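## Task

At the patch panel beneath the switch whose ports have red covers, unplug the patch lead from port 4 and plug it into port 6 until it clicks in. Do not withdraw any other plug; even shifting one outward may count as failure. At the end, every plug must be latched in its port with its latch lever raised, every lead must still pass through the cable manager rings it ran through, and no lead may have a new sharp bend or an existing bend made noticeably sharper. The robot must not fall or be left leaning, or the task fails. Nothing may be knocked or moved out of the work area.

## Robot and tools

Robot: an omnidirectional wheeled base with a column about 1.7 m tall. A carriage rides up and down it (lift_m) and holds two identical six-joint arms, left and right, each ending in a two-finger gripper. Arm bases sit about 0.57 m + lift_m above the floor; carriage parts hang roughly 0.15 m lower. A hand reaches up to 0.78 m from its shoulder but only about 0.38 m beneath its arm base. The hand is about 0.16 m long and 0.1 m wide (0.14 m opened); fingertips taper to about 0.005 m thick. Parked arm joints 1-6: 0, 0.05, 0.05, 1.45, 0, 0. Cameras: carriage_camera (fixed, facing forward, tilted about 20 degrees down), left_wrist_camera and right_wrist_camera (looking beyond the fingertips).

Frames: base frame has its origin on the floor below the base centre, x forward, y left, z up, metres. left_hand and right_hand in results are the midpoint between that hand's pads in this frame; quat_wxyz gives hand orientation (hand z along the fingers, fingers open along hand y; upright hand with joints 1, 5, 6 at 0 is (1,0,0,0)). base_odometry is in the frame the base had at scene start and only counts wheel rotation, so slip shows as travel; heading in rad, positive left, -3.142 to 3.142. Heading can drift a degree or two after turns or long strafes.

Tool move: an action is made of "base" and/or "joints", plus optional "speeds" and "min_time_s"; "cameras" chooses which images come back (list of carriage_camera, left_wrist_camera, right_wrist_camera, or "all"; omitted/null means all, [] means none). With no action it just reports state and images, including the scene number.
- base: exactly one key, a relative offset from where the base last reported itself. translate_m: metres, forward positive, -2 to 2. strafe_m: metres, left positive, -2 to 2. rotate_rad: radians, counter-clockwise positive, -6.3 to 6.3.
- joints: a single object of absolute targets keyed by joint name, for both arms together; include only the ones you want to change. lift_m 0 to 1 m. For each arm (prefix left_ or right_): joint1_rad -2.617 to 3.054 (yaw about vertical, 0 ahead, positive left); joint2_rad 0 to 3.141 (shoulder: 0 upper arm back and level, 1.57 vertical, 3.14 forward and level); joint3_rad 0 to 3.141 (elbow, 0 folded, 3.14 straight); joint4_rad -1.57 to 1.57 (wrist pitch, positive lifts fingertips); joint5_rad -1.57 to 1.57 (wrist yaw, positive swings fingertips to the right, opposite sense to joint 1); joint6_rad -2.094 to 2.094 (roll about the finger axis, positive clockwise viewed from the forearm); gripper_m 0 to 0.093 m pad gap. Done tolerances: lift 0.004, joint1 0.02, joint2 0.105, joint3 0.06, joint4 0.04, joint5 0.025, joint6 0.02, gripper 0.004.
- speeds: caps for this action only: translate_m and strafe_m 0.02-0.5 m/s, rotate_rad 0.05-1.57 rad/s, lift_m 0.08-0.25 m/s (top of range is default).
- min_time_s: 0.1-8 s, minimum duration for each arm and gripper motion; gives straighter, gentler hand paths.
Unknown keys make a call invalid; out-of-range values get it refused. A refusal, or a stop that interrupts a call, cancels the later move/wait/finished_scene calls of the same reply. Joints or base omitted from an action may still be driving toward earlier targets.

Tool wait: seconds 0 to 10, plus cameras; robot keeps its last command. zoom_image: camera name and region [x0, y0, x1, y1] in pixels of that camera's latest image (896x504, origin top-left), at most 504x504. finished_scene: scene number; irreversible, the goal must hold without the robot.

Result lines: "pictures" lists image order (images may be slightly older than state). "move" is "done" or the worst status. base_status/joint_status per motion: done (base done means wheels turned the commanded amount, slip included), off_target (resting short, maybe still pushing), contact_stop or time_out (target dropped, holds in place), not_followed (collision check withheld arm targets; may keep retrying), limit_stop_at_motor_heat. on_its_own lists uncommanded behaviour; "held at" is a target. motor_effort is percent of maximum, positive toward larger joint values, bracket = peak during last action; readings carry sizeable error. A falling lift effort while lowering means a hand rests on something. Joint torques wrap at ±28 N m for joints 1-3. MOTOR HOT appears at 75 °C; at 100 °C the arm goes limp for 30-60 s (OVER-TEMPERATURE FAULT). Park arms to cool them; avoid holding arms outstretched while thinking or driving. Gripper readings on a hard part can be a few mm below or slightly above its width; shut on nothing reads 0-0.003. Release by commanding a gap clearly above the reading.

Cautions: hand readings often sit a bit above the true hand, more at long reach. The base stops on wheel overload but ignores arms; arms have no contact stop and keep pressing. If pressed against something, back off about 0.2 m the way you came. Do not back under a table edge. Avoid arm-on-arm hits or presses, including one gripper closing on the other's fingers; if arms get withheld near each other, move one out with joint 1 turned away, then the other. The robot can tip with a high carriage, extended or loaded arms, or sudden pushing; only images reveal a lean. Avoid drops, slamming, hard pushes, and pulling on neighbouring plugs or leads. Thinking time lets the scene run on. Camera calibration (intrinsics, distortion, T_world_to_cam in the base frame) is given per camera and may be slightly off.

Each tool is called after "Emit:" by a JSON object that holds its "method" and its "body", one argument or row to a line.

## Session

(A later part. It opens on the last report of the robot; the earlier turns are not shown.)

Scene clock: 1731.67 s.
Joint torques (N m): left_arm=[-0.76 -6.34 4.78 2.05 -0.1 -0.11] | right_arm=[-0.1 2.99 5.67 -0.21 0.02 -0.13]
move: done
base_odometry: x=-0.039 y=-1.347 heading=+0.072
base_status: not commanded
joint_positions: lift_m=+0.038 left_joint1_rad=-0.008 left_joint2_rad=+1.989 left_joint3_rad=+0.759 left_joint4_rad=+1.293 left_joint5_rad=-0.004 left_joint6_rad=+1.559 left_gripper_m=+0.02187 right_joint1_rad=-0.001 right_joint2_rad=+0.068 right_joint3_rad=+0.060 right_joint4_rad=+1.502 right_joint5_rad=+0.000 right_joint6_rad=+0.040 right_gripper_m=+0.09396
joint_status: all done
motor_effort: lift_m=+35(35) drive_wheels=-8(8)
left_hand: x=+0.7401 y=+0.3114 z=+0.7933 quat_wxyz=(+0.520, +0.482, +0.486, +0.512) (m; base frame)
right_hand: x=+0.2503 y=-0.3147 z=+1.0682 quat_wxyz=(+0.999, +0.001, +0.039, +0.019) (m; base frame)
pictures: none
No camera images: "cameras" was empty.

Emit:
{"method": "move", "body": {
  "base": {"translate_m": 0.016},
  "speeds": {"translate_m": 0.03},
  "cameras": ["left_wrist_camera"]
}}

Emit:
{"method": "zoom_image", "body": {
  "camera": "left_wrist_camera",
  "region": [360, 140, 520, 300]
}}

Scene clock: 1738.53 s.
Joint torques (N m): left_arm=[-0.73 -6.41 4.83 2.03 -0.1 -0.12] | right_arm=[-0.17 3.08 5.38 -0.27 0.01 -0.11]
move: done
base_odometry: x=-0.023 y=-1.346 heading=+0.071
base_status: done
joint_positions: lift_m=+0.038 left_joint1_rad=-0.008 left_joint2_rad=+1.989 left_joint3_rad=+0.759 left_joint4_rad=+1.294 left_joint5_rad=-0.004 left_joint6_rad=+1.559 left_gripper_m=+0.02187 right_joint1_rad=-0.001 right_joint2_rad=+0.068 right_joint3_rad=+0.060 right_joint4_rad=+1.503 right_joint5_rad=+0.000 right_joint6_rad=+0.040 right_gripper_m=+0.09396
joint_status: not commanded
motor_effort: lift_m=+35(35) drive_wheels=-5(14)
left_hand: x=+0.7400 y=+0.3110 z=+0.7930 quat_wxyz=(+0.520, +0.482, +0.486, +0.511) (m; base frame)
right_hand: x=+0.2500 y=-0.3147 z=+1.0682 quat_wxyz=(+0.999, +0.001, +0.038, +0.019) (m; base frame)
pictures: left_wrist_camera
camera_calibration:
left_wrist_camera: T_world_to_cam=[[0.00300892, 0.00707337, -0.99997, 0.788711], [-0.587134, 0.80948, 0.00395923, 0.184558], [0.809484, 0.587105, 0.00658868, -0.664515], [0, 0, 0, 1]] pos_world=[0.643901, 0.235165, 0.792335]

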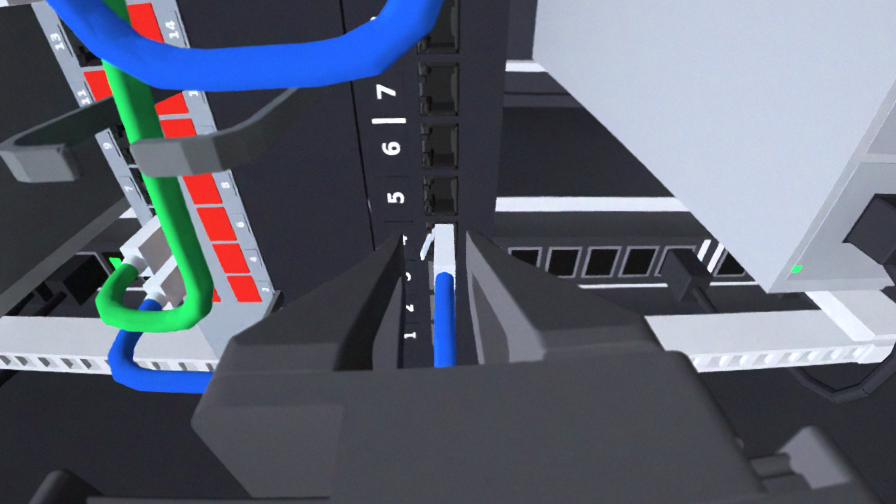

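Scaled by 3.150 from the camera's 896x504 image, which has a finer 1280x720 frame.

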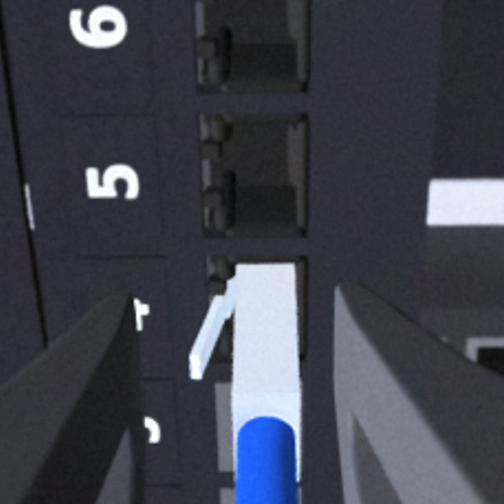

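Emit:
{"method": "move", "body": {
  "joints": {"left_joint1_rad": 0.004},
  "min_time_s": 1.0,
  "cameras": ["carriage_camera", "left_wrist_camera"]
}}

Emit:
{"method": "zoom_image", "body": {
  "camera": "carriage_camera",
  "region": [280, 200, 440, 320]
}}

Emit:
{"method": "zoom_image", "body": {
  "camera": "left_wrist_camera",
  "region": [360, 140, 520, 300]
}}

Scene clock: 1824.53 s.
Joint torques (N m): left_arm=[0.91 -6.37 4.83 2.04 -0.1 -0.11] | right_arm=[-0.12 2.92 5.34 -0.26 0.01 -0.11]
move: done
base_odometry: x=-0.023 y=-1.346 heading=+0.071
base_status: not commanded
joint_positions: lift_m=+0.038 left_joint1_rad=-0.006 left_joint2_rad=+1.989 left_joint3_rad=+0.759 left_joint4_rad=+1.294 left_joint5_rad=-0.004 left_joint6_rad=+1.559 left_gripper_m=+0.02187 right_joint1_rad=-0.001 right_joint2_rad=+0.068 right_joint3_rad=+0.060 right_joint4_rad=+1.503 right_joint5_rad=+0.000 right_joint6_rad=+0.040 right_gripper_m=+0.09396
joint_status: all done
motor_effort: lift_m=+35(35) drive_wheels=-5(7)
left_hand: x=+0.7400 y=+0.3123 z=+0.7930 quat_wxyz=(+0.519, +0.482, +0.486, +0.512) (m; base frame)
right_hand: x=+0.2500 y=-0.3147 z=+1.0682 quat_wxyz=(+0.999, +0.001, +0.038, +0.019) (m; base frame)
pictures: carriage_camera, left_wrist_camera
camera_calibration:
carriage_camera: T_world_to_cam=[[-0.031539, -0.999314, -0.0194245, 0.0230907], [-0.335851, 0.0288998, -0.941472, 1.0442], [0.941387, -0.0231694, -0.336532, 0.208557], [0, 0, 0, 1]] pos_world=[0.155091, -0.00227023, 1.05372]
left_wrist_camera: T_world_to_cam=[[0.00299044, 0.00708181, -0.99997, 0.788712], [-0.589269, 0.807927, 0.00395953, 0.185524], [0.807931, 0.58924, 0.00658915, -0.66483], [0, 0, 0, 1]] pos_world=[0.644102, 0.236269, 0.792335]

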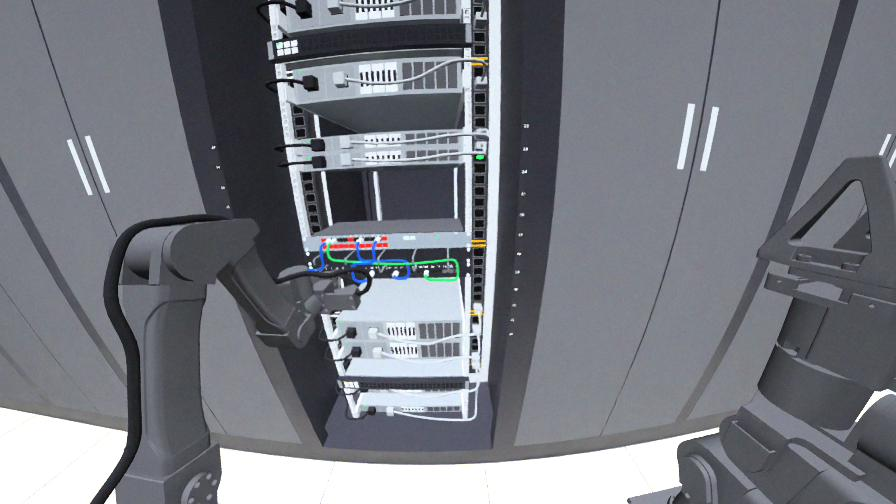

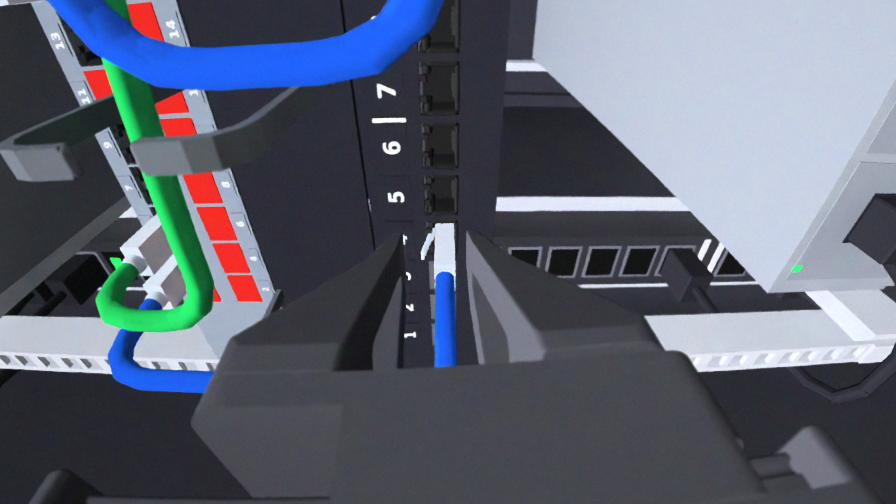

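Scaled by 3.150 from the camera's 896x504 image, which has a finer 1280x720 frame.

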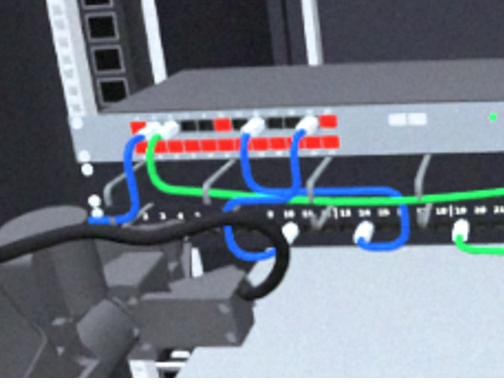

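Scaled by 3.150 from the camera's 896x504 image, which has a finer 1280x720 frame.

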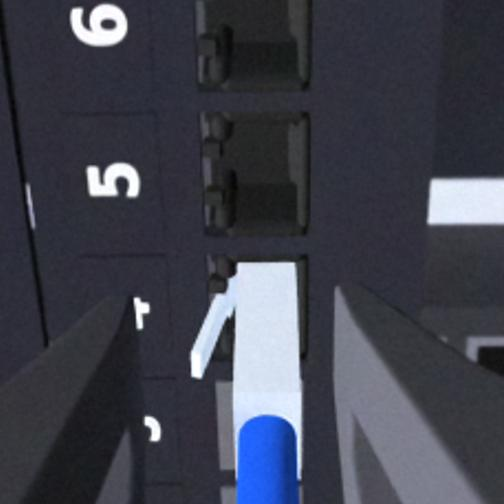

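Emit:
{"method": "move", "body": {
  "base": {"translate_m": 0.008},
  "joints": {"lift_m": 0.0365},
  "speeds": {"translate_m": 0.02, "lift_m": 0.08},
  "cameras": ["left_wrist_camera"]
}}

Emit:
{"method": "zoom_image", "body": {
  "camera": "left_wrist_camera",
  "region": [360, 140, 520, 300]
}}

Scene clock: 1835.00 s.
Joint torques (N m): left_arm=[0.98 -6.57 4.97 2.06 -0.11 -0.12] | right_arm=[-0.2 2.88 5.59 -0.26 0.02 -0.13]
move: done
base_odometry: x=-0.015 y=-1.346 heading=+0.070
base_status: done
joint_positions: lift_m=+0.037 left_joint1_rad=-0.006 left_joint2_rad=+1.991 left_joint3_rad=+0.757 left_joint4_rad=+1.292 left_joint5_rad=-0.003 left_joint6_rad=+1.560 left_gripper_m=+0.02187 right_joint1_rad=-0.001 right_joint2_rad=+0.068 right_joint3_rad=+0.060 right_joint4_rad=+1.504 right_joint5_rad=+0.001 right_joint6_rad=+0.040 right_gripper_m=+0.09396
joint_status: all done
motor_effort: lift_m=+34(35) drive_wheels=-4(14)
left_hand: x=+0.7397 y=+0.3122 z=+0.7896 quat_wxyz=(+0.518, +0.483, +0.487, +0.511) (m; base frame)
right_hand: x=+0.2498 y=-0.3147 z=+1.0668 quat_wxyz=(+0.999, +0.001, +0.038, +0.019) (m; base frame)
pictures: left_wrist_camera
camera_calibration:
left_wrist_camera: T_world_to_cam=[[-0.00195542, 0.00791697, -0.999967, 0.78879], [-0.588697, 0.808319, 0.00755084, 0.182159], [0.808352, 0.588692, 0.00308009, -0.661895], [0, 0, 0, 1]] pos_world=[0.643823, 0.236165, 0.789427]

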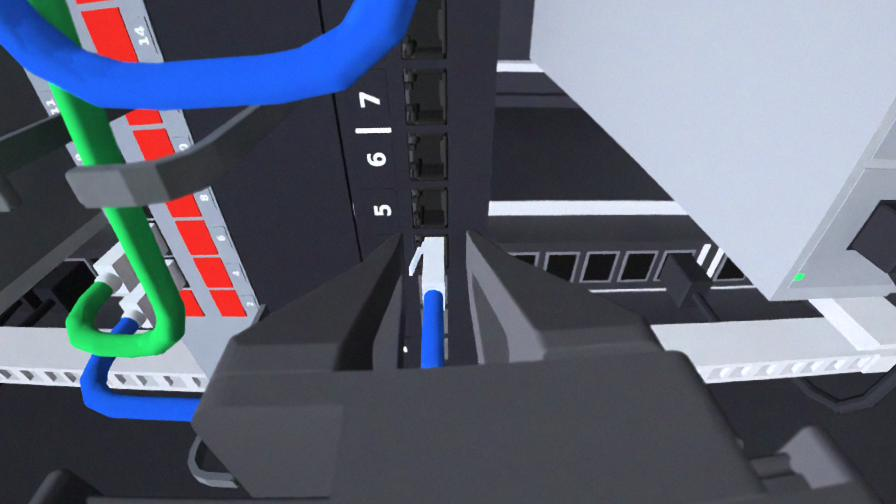

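Scaled by 3.150 from the camera's 896x504 image, which has a finer 1280x720 frame.

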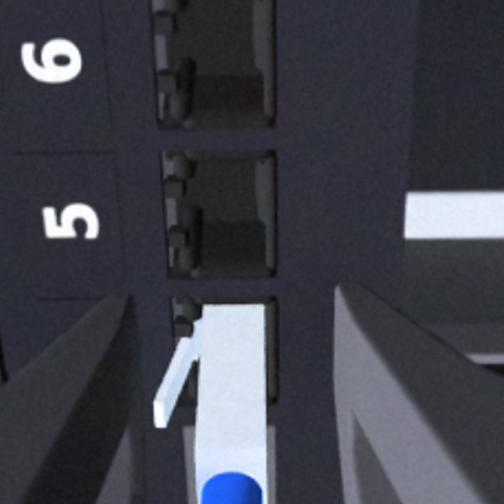

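Emit:
{"method": "move", "body": {
  "joints": {"lift_m": 0.0385},
  "speeds": {"lift_m": 0.08},
  "cameras": ["left_wrist_camera"]
}}

Emit:
{"method": "zoom_image", "body": {
  "camera": "left_wrist_camera",
  "region": [360, 180, 520, 340]
}}

Scene clock: 1846.20 s.
Joint torques (N m): left_arm=[0.94 -6.58 4.96 2.08 -0.11 -0.13] | right_arm=[-0.25 2.85 5.42 -0.22 -0.03 -0.11]
move: done
base_odometry: x=-0.015 y=-1.346 heading=+0.070
base_status: not commanded
joint_positions: lift_m=+0.038 left_joint1_rad=-0.006 left_joint2_rad=+1.991 left_joint3_rad=+0.757 left_joint4_rad=+1.288 left_joint5_rad=-0.003 left_joint6_rad=+1.560 left_gripper_m=+0.02187 right_joint1_rad=-0.001 right_joint2_rad=+0.068 right_joint3_rad=+0.060 right_joint4_rad=+1.504 right_joint5_rad=+0.001 right_joint6_rad=+0.040 right_gripper_m=+0.09396
joint_status: all done
motor_effort: lift_m=+44(47) drive_wheels=+6(7)
left_hand: x=+0.7398 y=+0.3122 z=+0.7896 quat_wxyz=(+0.517, +0.484, +0.488, +0.510) (m; base frame)
right_hand: x=+0.2498 y=-0.3147 z=+1.0679 quat_wxyz=(+0.999, +0.001, +0.038, +0.019) (m; base frame)
pictures: left_wrist_camera
camera_calibration:
left_wrist_camera: T_world_to_cam=[[-0.0065355, 0.00791062, -0.999947, 0.792118], [-0.588664, 0.808313, 0.010242, 0.180023], [0.808352, 0.5887, -0.000626037, -0.658987], [0, 0, 0, 1]] pos_world=[0.643843, 0.236165, 0.78982]

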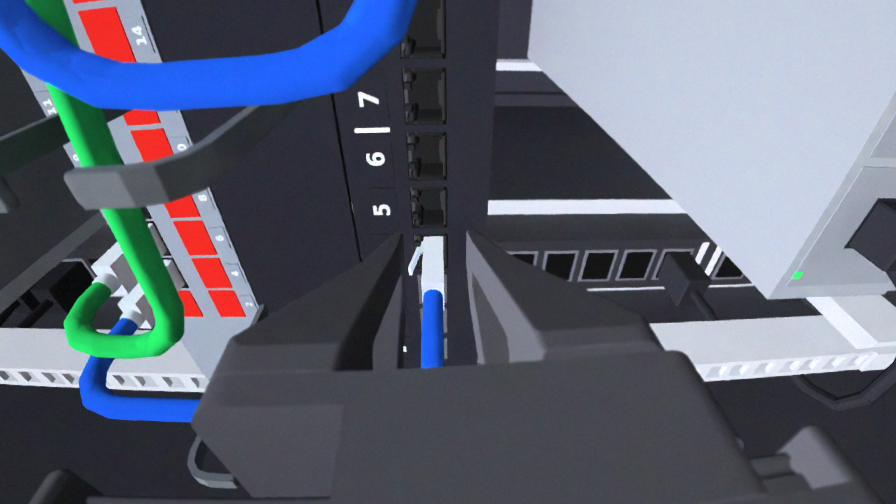

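Scaled by 3.150 from the camera's 896x504 image, which has a finer 1280x720 frame.

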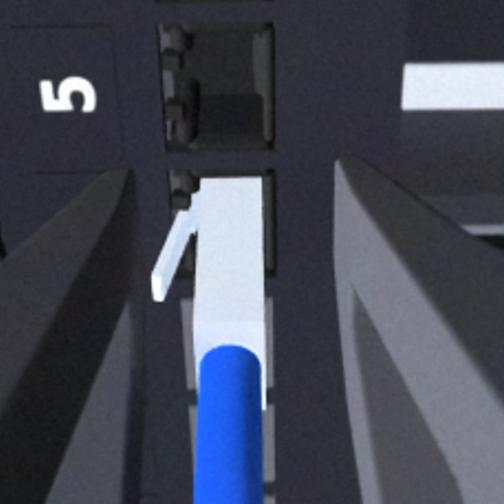

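Emit:
{"method": "move", "body": {
  "joints": {"lift_m": 0.0405},
  "speeds": {"lift_m": 0.08},
  "cameras": ["left_wrist_camera"]
}}

Emit:
{"method": "zoom_image", "body": {
  "camera": "left_wrist_camera",
  "region": [360, 180, 520, 340]
}}

Emit:
{"method": "zoom_image", "body": {
  "camera": "left_wrist_camera",
  "region": [120, 300, 320, 500]
}}

Scene clock: 1878.43 s.
Joint torques (N m): left_arm=[0.96 -6.71 5.04 2.17 -0.09 -0.13] | right_arm=[-0.13 3.12 5.48 -0.27 -0.03 -0.13]
move: done
base_odometry: x=-0.015 y=-1.346 heading=+0.070
base_status: not commanded
joint_positions: lift_m=+0.040 left_joint1_rad=-0.006 left_joint2_rad=+1.992 left_joint3_rad=+0.756 left_joint4_rad=+1.283 left_joint5_rad=-0.004 left_joint6_rad=+1.560 left_gripper_m=+0.02187 right_joint1_rad=-0.001 right_joint2_rad=+0.068 right_joint3_rad=+0.060 right_joint4_rad=+1.504 right_joint5_rad=+0.001 right_joint6_rad=+0.040 right_gripper_m=+0.09396
joint_status: all done
motor_effort: lift_m=+44(50) drive_wheels=+6(7)
left_hand: x=+0.7398 y=+0.3123 z=+0.7894 quat_wxyz=(+0.515, +0.486, +0.491, +0.508) (m; base frame)
right_hand: x=+0.2498 y=-0.3147 z=+1.0699 quat_wxyz=(+0.999, +0.001, +0.038, +0.019) (m; base frame)
pictures: left_wrist_camera
camera_calibration:
left_wrist_camera: T_world_to_cam=[[-0.0137616, 0.0079453, -0.999874, 0.797093], [-0.5892, 0.807857, 0.0145288, 0.177021], [0.80787, 0.589326, -0.00643599, -0.654318], [0, 0, 0, 1]] pos_world=[0.643874, 0.236266, 0.790209]

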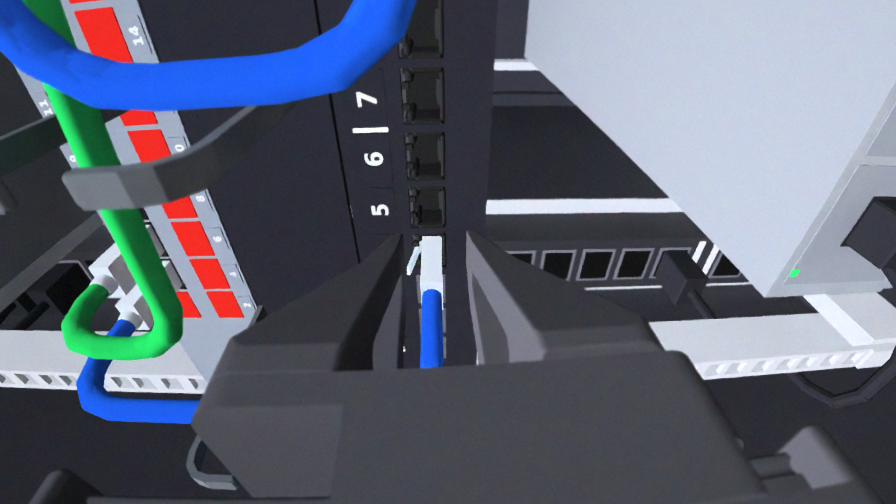

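Scaled by 3.150 from the camera's 896x504 image, which has a finer 1280x720 frame.

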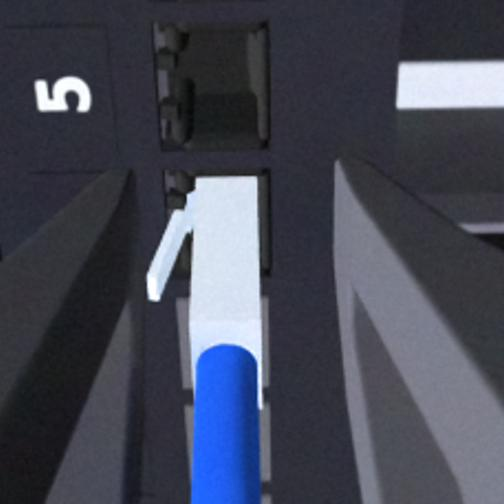

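Scaled by 2.520 from the camera's 896x504 image, which has a finer 1280x720 frame.

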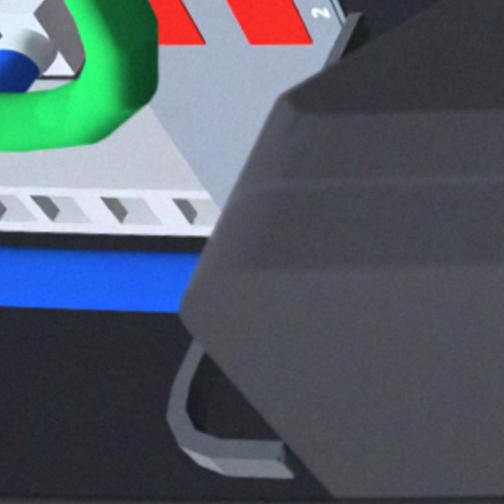

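Emit:
{"method": "move", "body": {
  "joints": {"left_gripper_m": 0.0175, "lift_m": 0.0395},
  "speeds": {"lift_m": 0.08},
  "min_time_s": 1.0,
  "cameras": ["left_wrist_camera"]
}}

Emit:
{"method": "zoom_image", "body": {
  "camera": "left_wrist_camera",
  "region": [360, 180, 520, 340]
}}

Scene clock: 1903.47 s.
Joint torques (N m): left_arm=[0.94 -6.6 5.05 2.13 -0.11 -0.11] | right_arm=[-0.23 2.95 5.49 -0.26 0.05 -0.11]
move: done
base_odometry: x=-0.015 y=-1.346 heading=+0.070
base_status: not commanded
joint_positions: lift_m=+0.040 left_joint1_rad=-0.006 left_joint2_rad=+1.992 left_joint3_rad=+0.756 left_joint4_rad=+1.287 left_joint5_rad=-0.004 left_joint6_rad=+1.560 left_gripper_m=+0.01764 right_joint1_rad=-0.001 right_joint2_rad=+0.068 right_joint3_rad=+0.060 right_joint4_rad=+1.504 right_joint5_rad=+0.001 right_joint6_rad=+0.040 right_gripper_m=+0.09396
joint_status: all done
motor_effort: lift_m=+36(36) drive_wheels=+6(9)
left_hand: x=+0.7397 y=+0.3123 z=+0.7901 quat_wxyz=(+0.516, +0.485, +0.489, +0.509) (m; base frame)
right_hand: x=+0.2498 y=-0.3147 z=+1.0696 quat_wxyz=(+0.999, +0.001, +0.038, +0.019) (m; base frame)
pictures: left_wrist_camera
camera_calibration:
left_wrist_camera: T_world_to_cam=[[-0.0095414, 0.00793854, -0.999923, 0.794822], [-0.589261, 0.807853, 0.0120365, 0.179015], [0.807886, 0.58933, -0.00303018, -0.657005], [0, 0, 0, 1]] pos_world=[0.643856, 0.236266, 0.790616]

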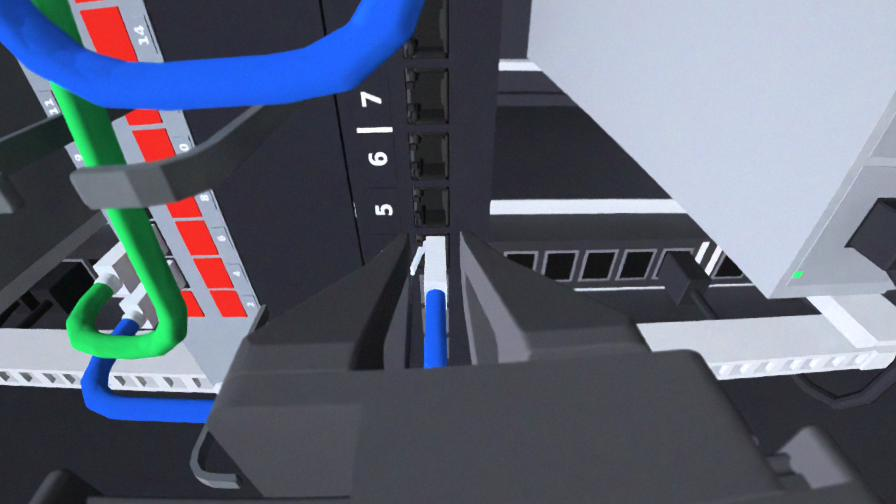

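Scaled by 3.150 from the camera's 896x504 image, which has a finer 1280x720 frame.

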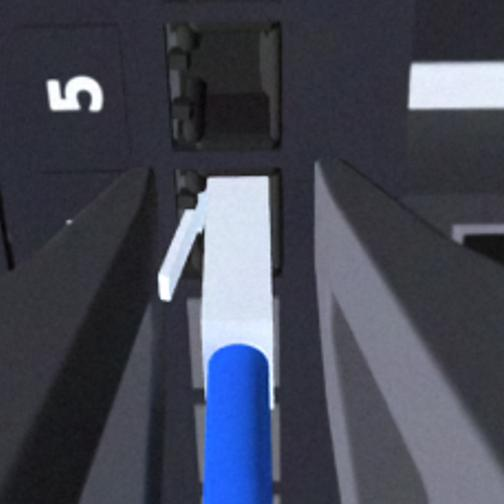

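Emit:
{"method": "move", "body": {
  "joints": {"left_gripper_m": 0.0155, "lift_m": 0.0412},
  "speeds": {"lift_m": 0.08},
  "min_time_s": 1.0,
  "cameras": ["left_wrist_camera"]
}}

Emit:
{"method": "zoom_image", "body": {
  "camera": "left_wrist_camera",
  "region": [360, 180, 520, 340]
}}

Scene clock: 1914.77 s.
Joint torques (N m): left_arm=[0.95 -6.64 5.03 2.1 -0.1 -0.13] | right_arm=[-0.12 2.97 5.64 -0.24 0.02 -0.15]
move: done
base_odometry: x=-0.015 y=-1.346 heading=+0.070
base_status: not commanded
joint_positions: lift_m=+0.041 left_joint1_rad=-0.006 left_joint2_rad=+1.992 left_joint3_rad=+0.756 left_joint4_rad=+1.289 left_joint5_rad=-0.004 left_joint6_rad=+1.560 left_gripper_m=+0.01564 right_joint1_rad=-0.001 right_joint2_rad=+0.068 right_joint3_rad=+0.060 right_joint4_rad=+1.504 right_joint5_rad=+0.001 right_joint6_rad=+0.040 right_gripper_m=+0.09396
joint_status: all done
motor_effort: lift_m=+44(46) drive_wheels=+8(8)
left_hand: x=+0.7397 y=+0.3123 z=+0.7915 quat_wxyz=(+0.516, +0.485, +0.489, +0.509) (m; base frame)
right_hand: x=+0.2498 y=-0.3147 z=+1.0706 quat_wxyz=(+0.999, +0.001, +0.038, +0.019) (m; base frame)
pictures: left_wrist_camera
camera_calibration:
left_wrist_camera: T_world_to_cam=[[-0.00804159, 0.00792216, -0.999936, 0.795073], [-0.589278, 0.807853, 0.0111394, 0.179718], [0.80789, 0.58933, -0.00182807, -0.657951], [0, 0, 0, 1]] pos_world=[0.64385, 0.236266, 0.791818]

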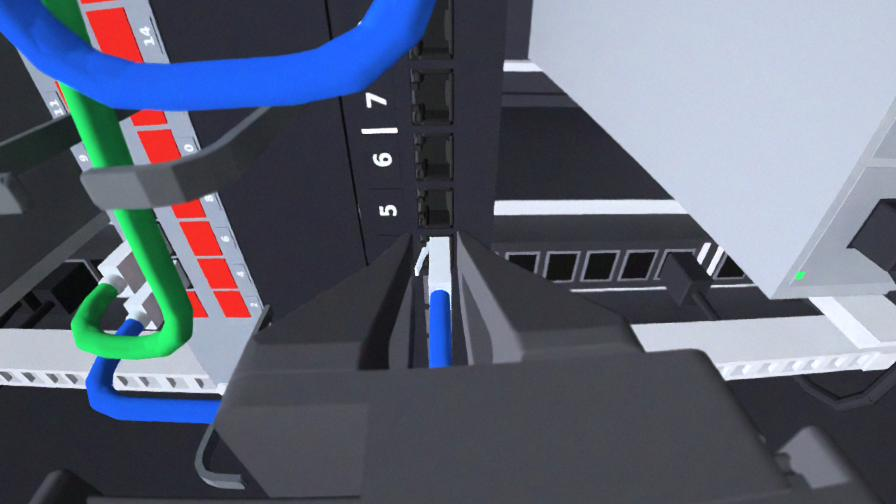

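Scaled by 3.150 from the camera's 896x504 image, which has a finer 1280x720 frame.

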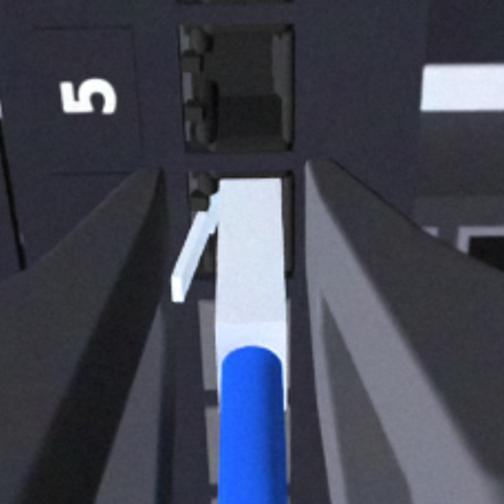

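Emit:
{"method": "move", "body": {
  "joints": {"left_gripper_m": 0.0115},
  "min_time_s": 1.5,
  "cameras": ["left_wrist_camera"]
}}

Emit:
{"method": "zoom_image", "body": {
  "camera": "left_wrist_camera",
  "region": [360, 180, 520, 340]
}}

Scene clock: 1930.00 s.
Joint torques (N m): left_arm=[0.91 -6.69 5.03 2.06 -0.11 -0.13] | right_arm=[-0.2 3 5.42 -0.26 -0.03 -0.13]
move: done
base_odometry: x=-0.015 y=-1.346 heading=+0.070
base_status: not commanded
joint_positions: lift_m=+0.041 left_joint1_rad=-0.006 left_joint2_rad=+1.992 left_joint3_rad=+0.756 left_joint4_rad=+1.292 left_joint5_rad=-0.004 left_joint6_rad=+1.560 left_gripper_m=+0.01165 right_joint1_rad=-0.001 right_joint2_rad=+0.068 right_joint3_rad=+0.060 right_joint4_rad=+1.504 right_joint5_rad=+0.001 right_joint6_rad=+0.040 right_gripper_m=+0.09396
joint_status: all done
motor_effort: lift_m=+44(45) drive_wheels=+6(9)
left_hand: x=+0.7396 y=+0.3123 z=+0.7923 quat_wxyz=(+0.517, +0.484, +0.488, +0.510) (m; base frame)
right_hand: x=+0.2498 y=-0.3147 z=+1.0706 quat_wxyz=(+0.999, +0.001, +0.038, +0.019) (m; base frame)
pictures: left_wrist_camera
camera_calibration:
left_wrist_camera: T_world_to_cam=[[-0.00462256, 0.00782479, -0.999959, 0.793417], [-0.58931, 0.807857, 0.0090458, 0.181323], [0.807894, 0.589327, 0.000876862, -0.660002], [0, 0, 0, 1]] pos_world=[0.643735, 0.236266, 0.792323]

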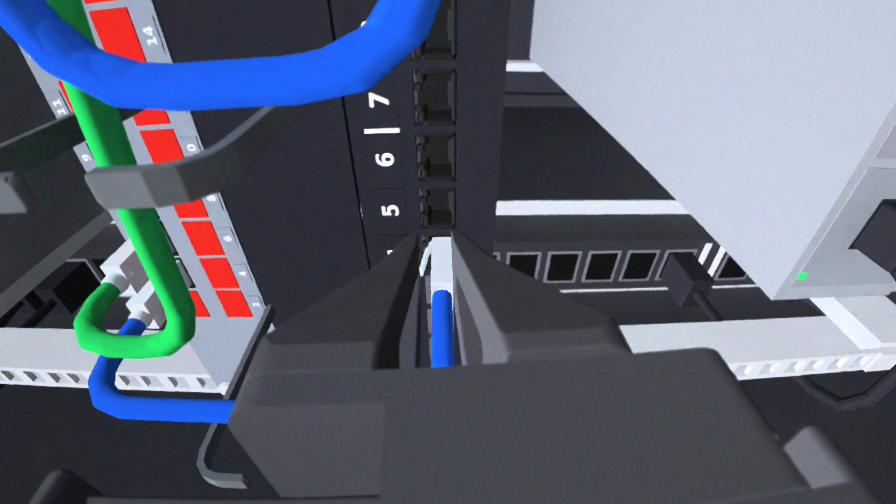

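Scaled by 3.150 from the camera's 896x504 image, which has a finer 1280x720 frame.

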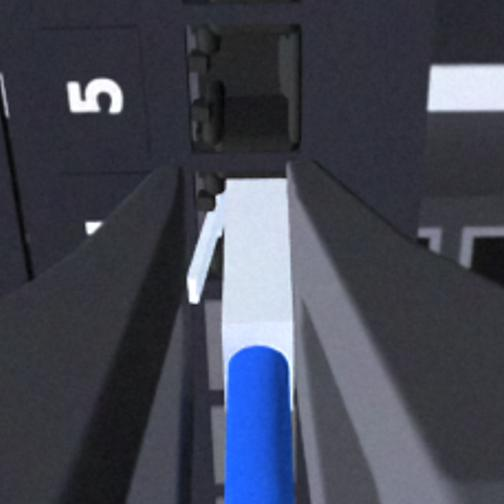

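Emit:
{"method": "move", "body": {
  "joints": {"left_gripper_m": 0.0100, "lift_m": 0.0400},
  "speeds": {"lift_m": 0.08},
  "min_time_s": 1.5,
  "cameras": ["left_wrist_camera"]
}}

Emit:
{"method": "zoom_image", "body": {
  "camera": "left_wrist_camera",
  "region": [360, 180, 520, 340]
}}

Scene clock: 1944.20 s.
Joint torques (N m): left_arm=[0.96 -6.67 5.03 2.07 -0.1 -0.12] | right_arm=[-0.32 2.91 5.49 -0.24 0 -0.13]
move: done
base_odometry: x=-0.015 y=-1.346 heading=+0.070
base_status: not commanded
joint_positions: lift_m=+0.040 left_joint1_rad=-0.006 left_joint2_rad=+1.992 left_joint3_rad=+0.756 left_joint4_rad=+1.291 left_joint5_rad=-0.004 left_joint6_rad=+1.560 left_gripper_m=+0.01015 right_joint1_rad=-0.001 right_joint2_rad=+0.068 right_joint3_rad=+0.060 right_joint4_rad=+1.504 right_joint5_rad=+0.001 right_joint6_rad=+0.040 right_gripper_m=+0.09396
joint_status: all done
motor_effort: lift_m=+35(35) drive_wheels=+6(8)
left_hand: x=+0.7397 y=+0.3123 z=+0.7916 quat_wxyz=(+0.517, +0.484, +0.488, +0.510) (m; base frame)
right_hand: x=+0.2498 y=-0.3147 z=+1.0702 quat_wxyz=(+0.999, +0.001, +0.038, +0.019) (m; base frame)
pictures: left_wrist_camera
camera_calibration:
left_wrist_camera: T_world_to_cam=[[-0.00576225, 0.00785725, -0.999953, 0.793537], [-0.589301, 0.807855, 0.00974368, 0.180832], [0.807893, 0.589329, -0.0000247804, -0.659372], [0, 0, 0, 1]] pos_world=[0.64384, 0.236266, 0.791721]

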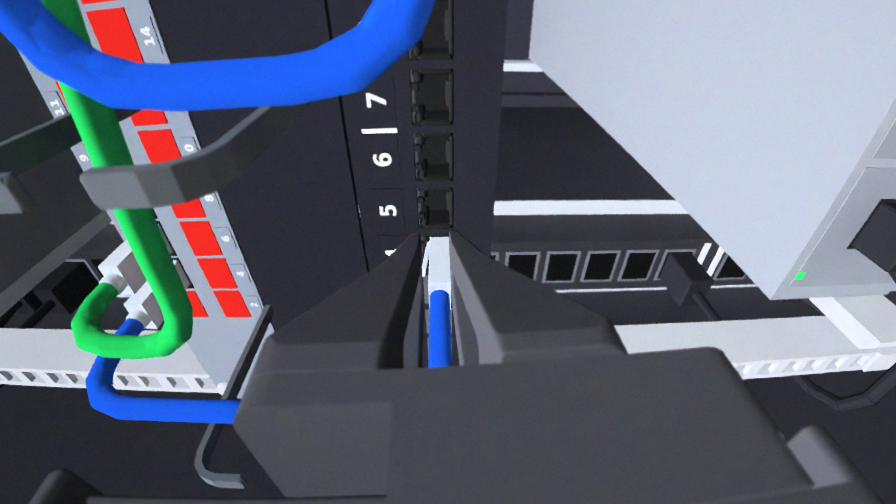

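Scaled by 3.150 from the camera's 896x504 image, which has a finer 1280x720 frame.

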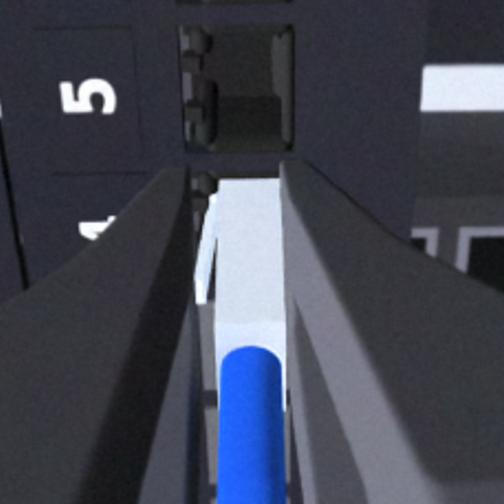

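Emit:
{"method": "move", "body": {
  "joints": {"left_gripper_m": 0.0080},
  "min_time_s": 1.5,
  "cameras": ["left_wrist_camera"]
}}

Emit:
{"method": "zoom_image", "body": {
  "camera": "left_wrist_camera",
  "region": [360, 180, 520, 340]
}}

Scene clock: 1952.53 s.
Joint torques (N m): left_arm=[0.92 -6.64 5.04 2.11 -0.1 -0.13] | right_arm=[-0.24 2.93 5.57 -0.24 0.01 -0.11]
move: done
base_odometry: x=-0.015 y=-1.346 heading=+0.070
base_status: not commanded
joint_positions: lift_m=+0.040 left_joint1_rad=-0.006 left_joint2_rad=+1.992 left_joint3_rad=+0.756 left_joint4_rad=+1.288 left_joint5_rad=-0.004 left_joint6_rad=+1.560 left_gripper_m=+0.00824 right_joint1_rad=-0.001 right_joint2_rad=+0.068 right_joint3_rad=+0.060 right_joint4_rad=+1.504 right_joint5_rad=+0.001 right_joint6_rad=+0.040 right_gripper_m=+0.09396
joint_status: all done
motor_effort: lift_m=+35(35) drive_wheels=+5(8)
left_hand: x=+0.7397 y=+0.3123 z=+0.7909 quat_wxyz=(+0.516, +0.485, +0.489, +0.509) (m; base frame)
right_hand: x=+0.2498 y=-0.3147 z=+1.0702 quat_wxyz=(+0.999, +0.001, +0.038, +0.019) (m; base frame)
pictures: left_wrist_camera
camera_calibration:
left_wrist_camera: T_world_to_cam=[[-0.00841782, 0.00826626, -0.99993, 0.794729], [-0.589274, 0.807849, 0.0116391, 0.179329], [0.807889, 0.589331, -0.00192924, -0.657872], [0, 0, 0, 1]] pos_world=[0.643851, 0.236264, 0.791317]

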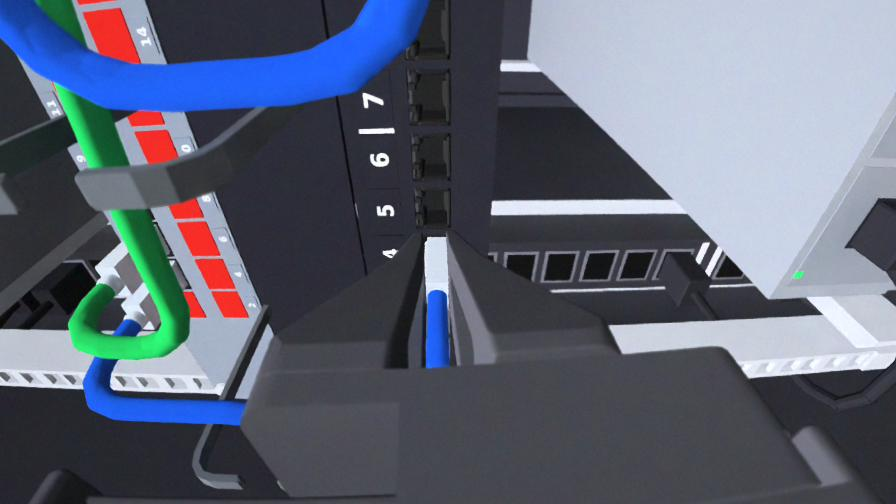

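Scaled by 3.150 from the camera's 896x504 image, which has a finer 1280x720 frame.

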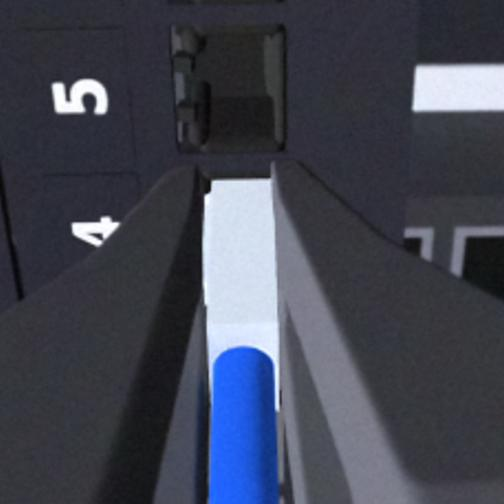

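Emit:
{"method": "move", "body": {
  "joints": {"left_gripper_m": 0.0040},
  "min_time_s": 1.0,
  "cameras": ["left_wrist_camera"]
}}

Emit:
{"method": "zoom_image", "body": {
  "camera": "left_wrist_camera",
  "region": [360, 180, 520, 340]
}}

Scene clock: 1965.80 s.
Joint torques (N m): left_arm=[0.94 -6.65 5.03 2.11 -0.1 -0.14] | right_arm=[-0.29 3 5.42 -0.28 -0.01 -0.14]
move: done
base_odometry: x=-0.015 y=-1.346 heading=+0.070
base_status: not commanded
joint_positions: lift_m=+0.040 left_joint1_rad=-0.006 left_joint2_rad=+1.992 left_joint3_rad=+0.756 left_joint4_rad=+1.288 left_joint5_rad=-0.004 left_joint6_rad=+1.562 left_gripper_m=+0.00645 right_joint1_rad=-0.001 right_joint2_rad=+0.068 right_joint3_rad=+0.060 right_joint4_rad=+1.504 right_joint5_rad=+0.001 right_joint6_rad=+0.040 right_gripper_m=+0.09396
joint_status: all done
motor_effort: lift_m=+35(35) drive_wheels=+7(8)
left_hand: x=+0.7397 y=+0.3123 z=+0.7908 quat_wxyz=(+0.515, +0.486, +0.489, +0.510) (m; base frame)
right_hand: x=+0.2498 y=-0.3147 z=+1.0702 quat_wxyz=(+0.999, +0.001, +0.038, +0.019) (m; base frame)
pictures: left_wrist_camera
camera_calibration:
left_wrist_camera: T_world_to_cam=[[-0.00921399, 0.0105342, -0.999902, 0.794381], [-0.589331, 0.807772, 0.0139407, 0.177576], [0.807839, 0.589401, -0.00123464, -0.658403], [0, 0, 0, 1]] pos_world=[0.643855, 0.236255, 0.791015]

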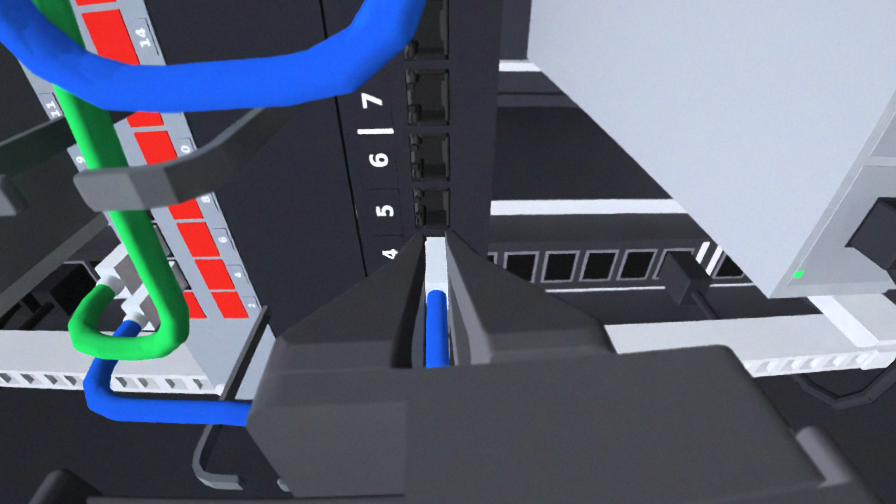

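Scaled by 3.150 from the camera's 896x504 image, which has a finer 1280x720 frame.

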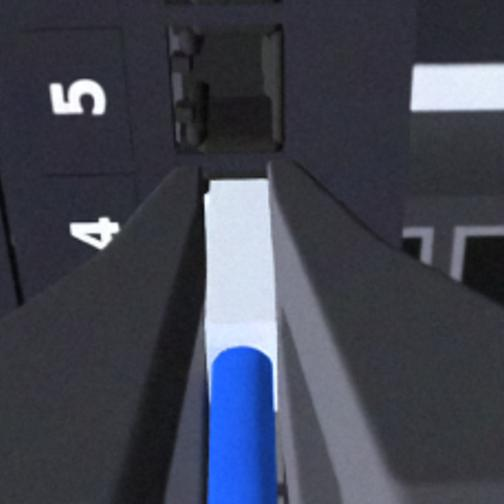

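Emit:
{"method": "move", "body": {
  "base": {"translate_m": -0.012},
  "speeds": {"translate_m": 0.02},
  "cameras": ["left_wrist_camera"]
}}

Emit:
{"method": "zoom_image", "body": {
  "camera": "left_wrist_camera",
  "region": [360, 140, 520, 300]
}}

Scene clock: 1971.97 s.
Joint torques (N m): left_arm=[0.9 -6.58 4.98 2.11 -0.09 -0.17] | right_arm=[-0.03 3.14 5.52 -0.29 0.03 -0.11]
move: done
base_odometry: x=-0.027 y=-1.347 heading=+0.070
base_status: done
joint_positions: lift_m=+0.040 left_joint1_rad=-0.006 left_joint2_rad=+1.992 left_joint3_rad=+0.756 left_joint4_rad=+1.289 left_joint5_rad=-0.004 left_joint6_rad=+1.563 left_gripper_m=+0.00642 right_joint1_rad=-0.001 right_joint2_rad=+0.068 right_joint3_rad=+0.060 right_joint4_rad=+1.503 right_joint5_rad=+0.001 right_joint6_rad=+0.040 right_gripper_m=+0.09396
joint_status: not commanded
motor_effort: lift_m=+35(35) drive_wheels=+1(10)
left_hand: x=+0.7397 y=+0.3125 z=+0.7911 quat_wxyz=(+0.515, +0.485, +0.488, +0.511) (m; base frame)
right_hand: x=+0.2499 y=-0.3147 z=+1.0702 quat_wxyz=(+0.999, +0.001, +0.038, +0.019) (m; base frame)
pictures: left_wrist_camera
camera_calibration:
left_wrist_camera: T_world_to_cam=[[-0.00765793, 0.0109311, -0.999911, 0.793495], [-0.589981, 0.807307, 0.0133439, 0.17857], [0.807381, 0.59003, 0.000266812, -0.659439], [0, 0, 0, 1]] pos_world=[0.643848, 0.236254, 0.791217]

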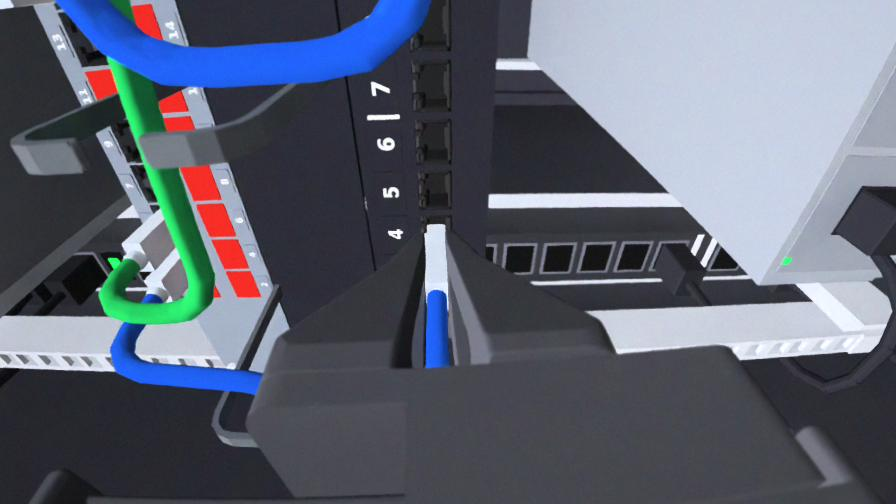

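Scaled by 3.150 from the camera's 896x504 image, which has a finer 1280x720 frame.

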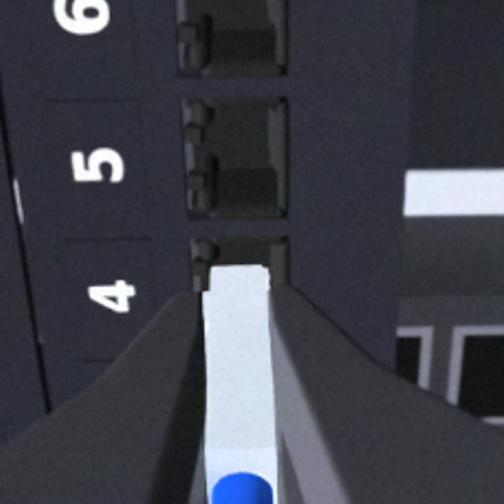

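Emit:
{"method": "move", "body": {
  "base": {"translate_m": -0.02},
  "speeds": {"translate_m": 0.03},
  "cameras": ["left_wrist_camera", "carriage_camera"]
}}

Emit:
{"method": "zoom_image", "body": {
  "camera": "left_wrist_camera",
  "region": [340, 60, 540, 260]
}}

Scene clock: 1978.97 s.
Joint torques (N m): left_arm=[0.99 -6.64 5.07 2.09 -0.09 -0.16] | right_arm=[-0.18 2.67 5.57 -0.22 0.01 -0.08]
move: done
base_odometry: x=-0.047 y=-1.348 heading=+0.071
base_status: done
joint_positions: lift_m=+0.040 left_joint1_rad=-0.006 left_joint2_rad=+1.992 left_joint3_rad=+0.756 left_joint4_rad=+1.289 left_joint5_rad=-0.004 left_joint6_rad=+1.563 left_gripper_m=+0.00642 right_joint1_rad=-0.001 right_joint2_rad=+0.068 right_joint3_rad=+0.060 right_joint4_rad=+1.503 right_joint5_rad=+0.001 right_joint6_rad=+0.040 right_gripper_m=+0.09396
joint_status: not commanded
motor_effort: lift_m=+35(35) drive_wheels=+7(9)
left_hand: x=+0.7397 y=+0.3125 z=+0.7912 quat_wxyz=(+0.515, +0.485, +0.488, +0.511) (m; base frame)
right_hand: x=+0.2500 y=-0.3147 z=+1.0702 quat_wxyz=(+0.999, +0.001, +0.038, +0.019) (m; base frame)
pictures: carriage_camera, left_wrist_camera
camera_calibration:
carriage_camera: T_world_to_cam=[[-0.031539, -0.999314, -0.0194245, 0.0231295], [-0.335851, 0.0288998, -0.941472, 1.04608], [0.941387, -0.0231694, -0.336532, 0.20923], [0, 0, 0, 1]] pos_world=[0.155091, -0.00227023, 1.05572]
left_wrist_camera: T_world_to_cam=[[-0.00729777, 0.0109474, -0.999913, 0.793362], [-0.589985, 0.807307, 0.0131447, 0.178729], [0.807381, 0.59003, 0.000567276, -0.659675], [0, 0, 0, 1]] pos_world=[0.643847, 0.236254, 0.791318]

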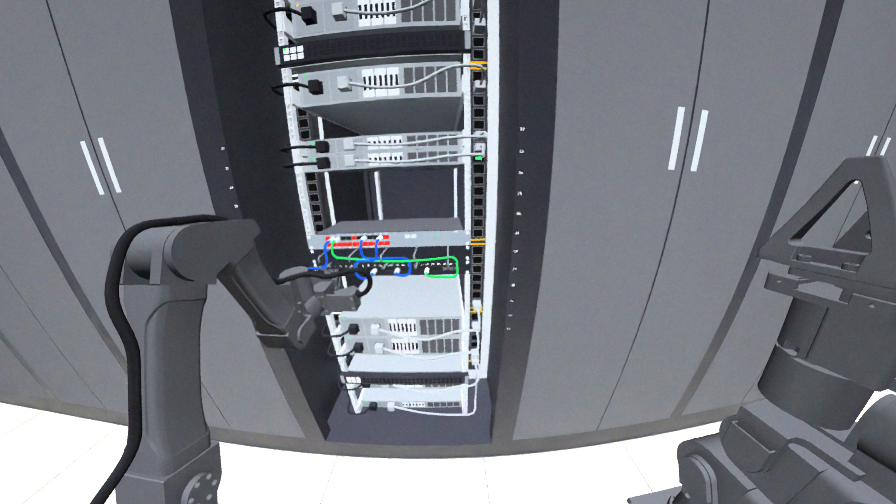

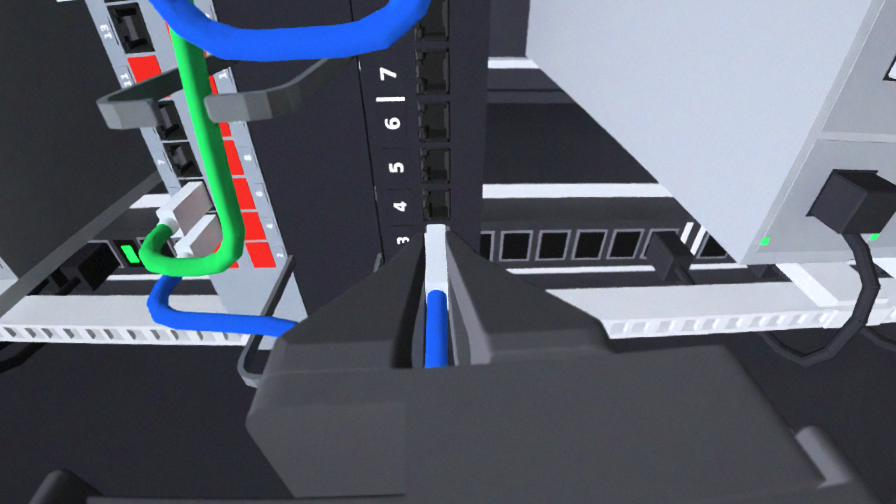

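Scaled by 2.520 from the camera's 896x504 image, which has a finer 1280x720 frame.

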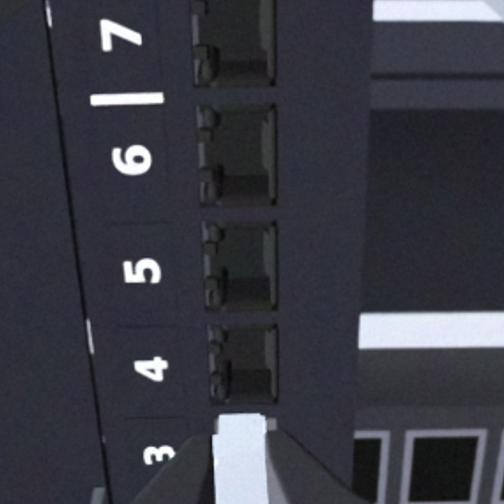

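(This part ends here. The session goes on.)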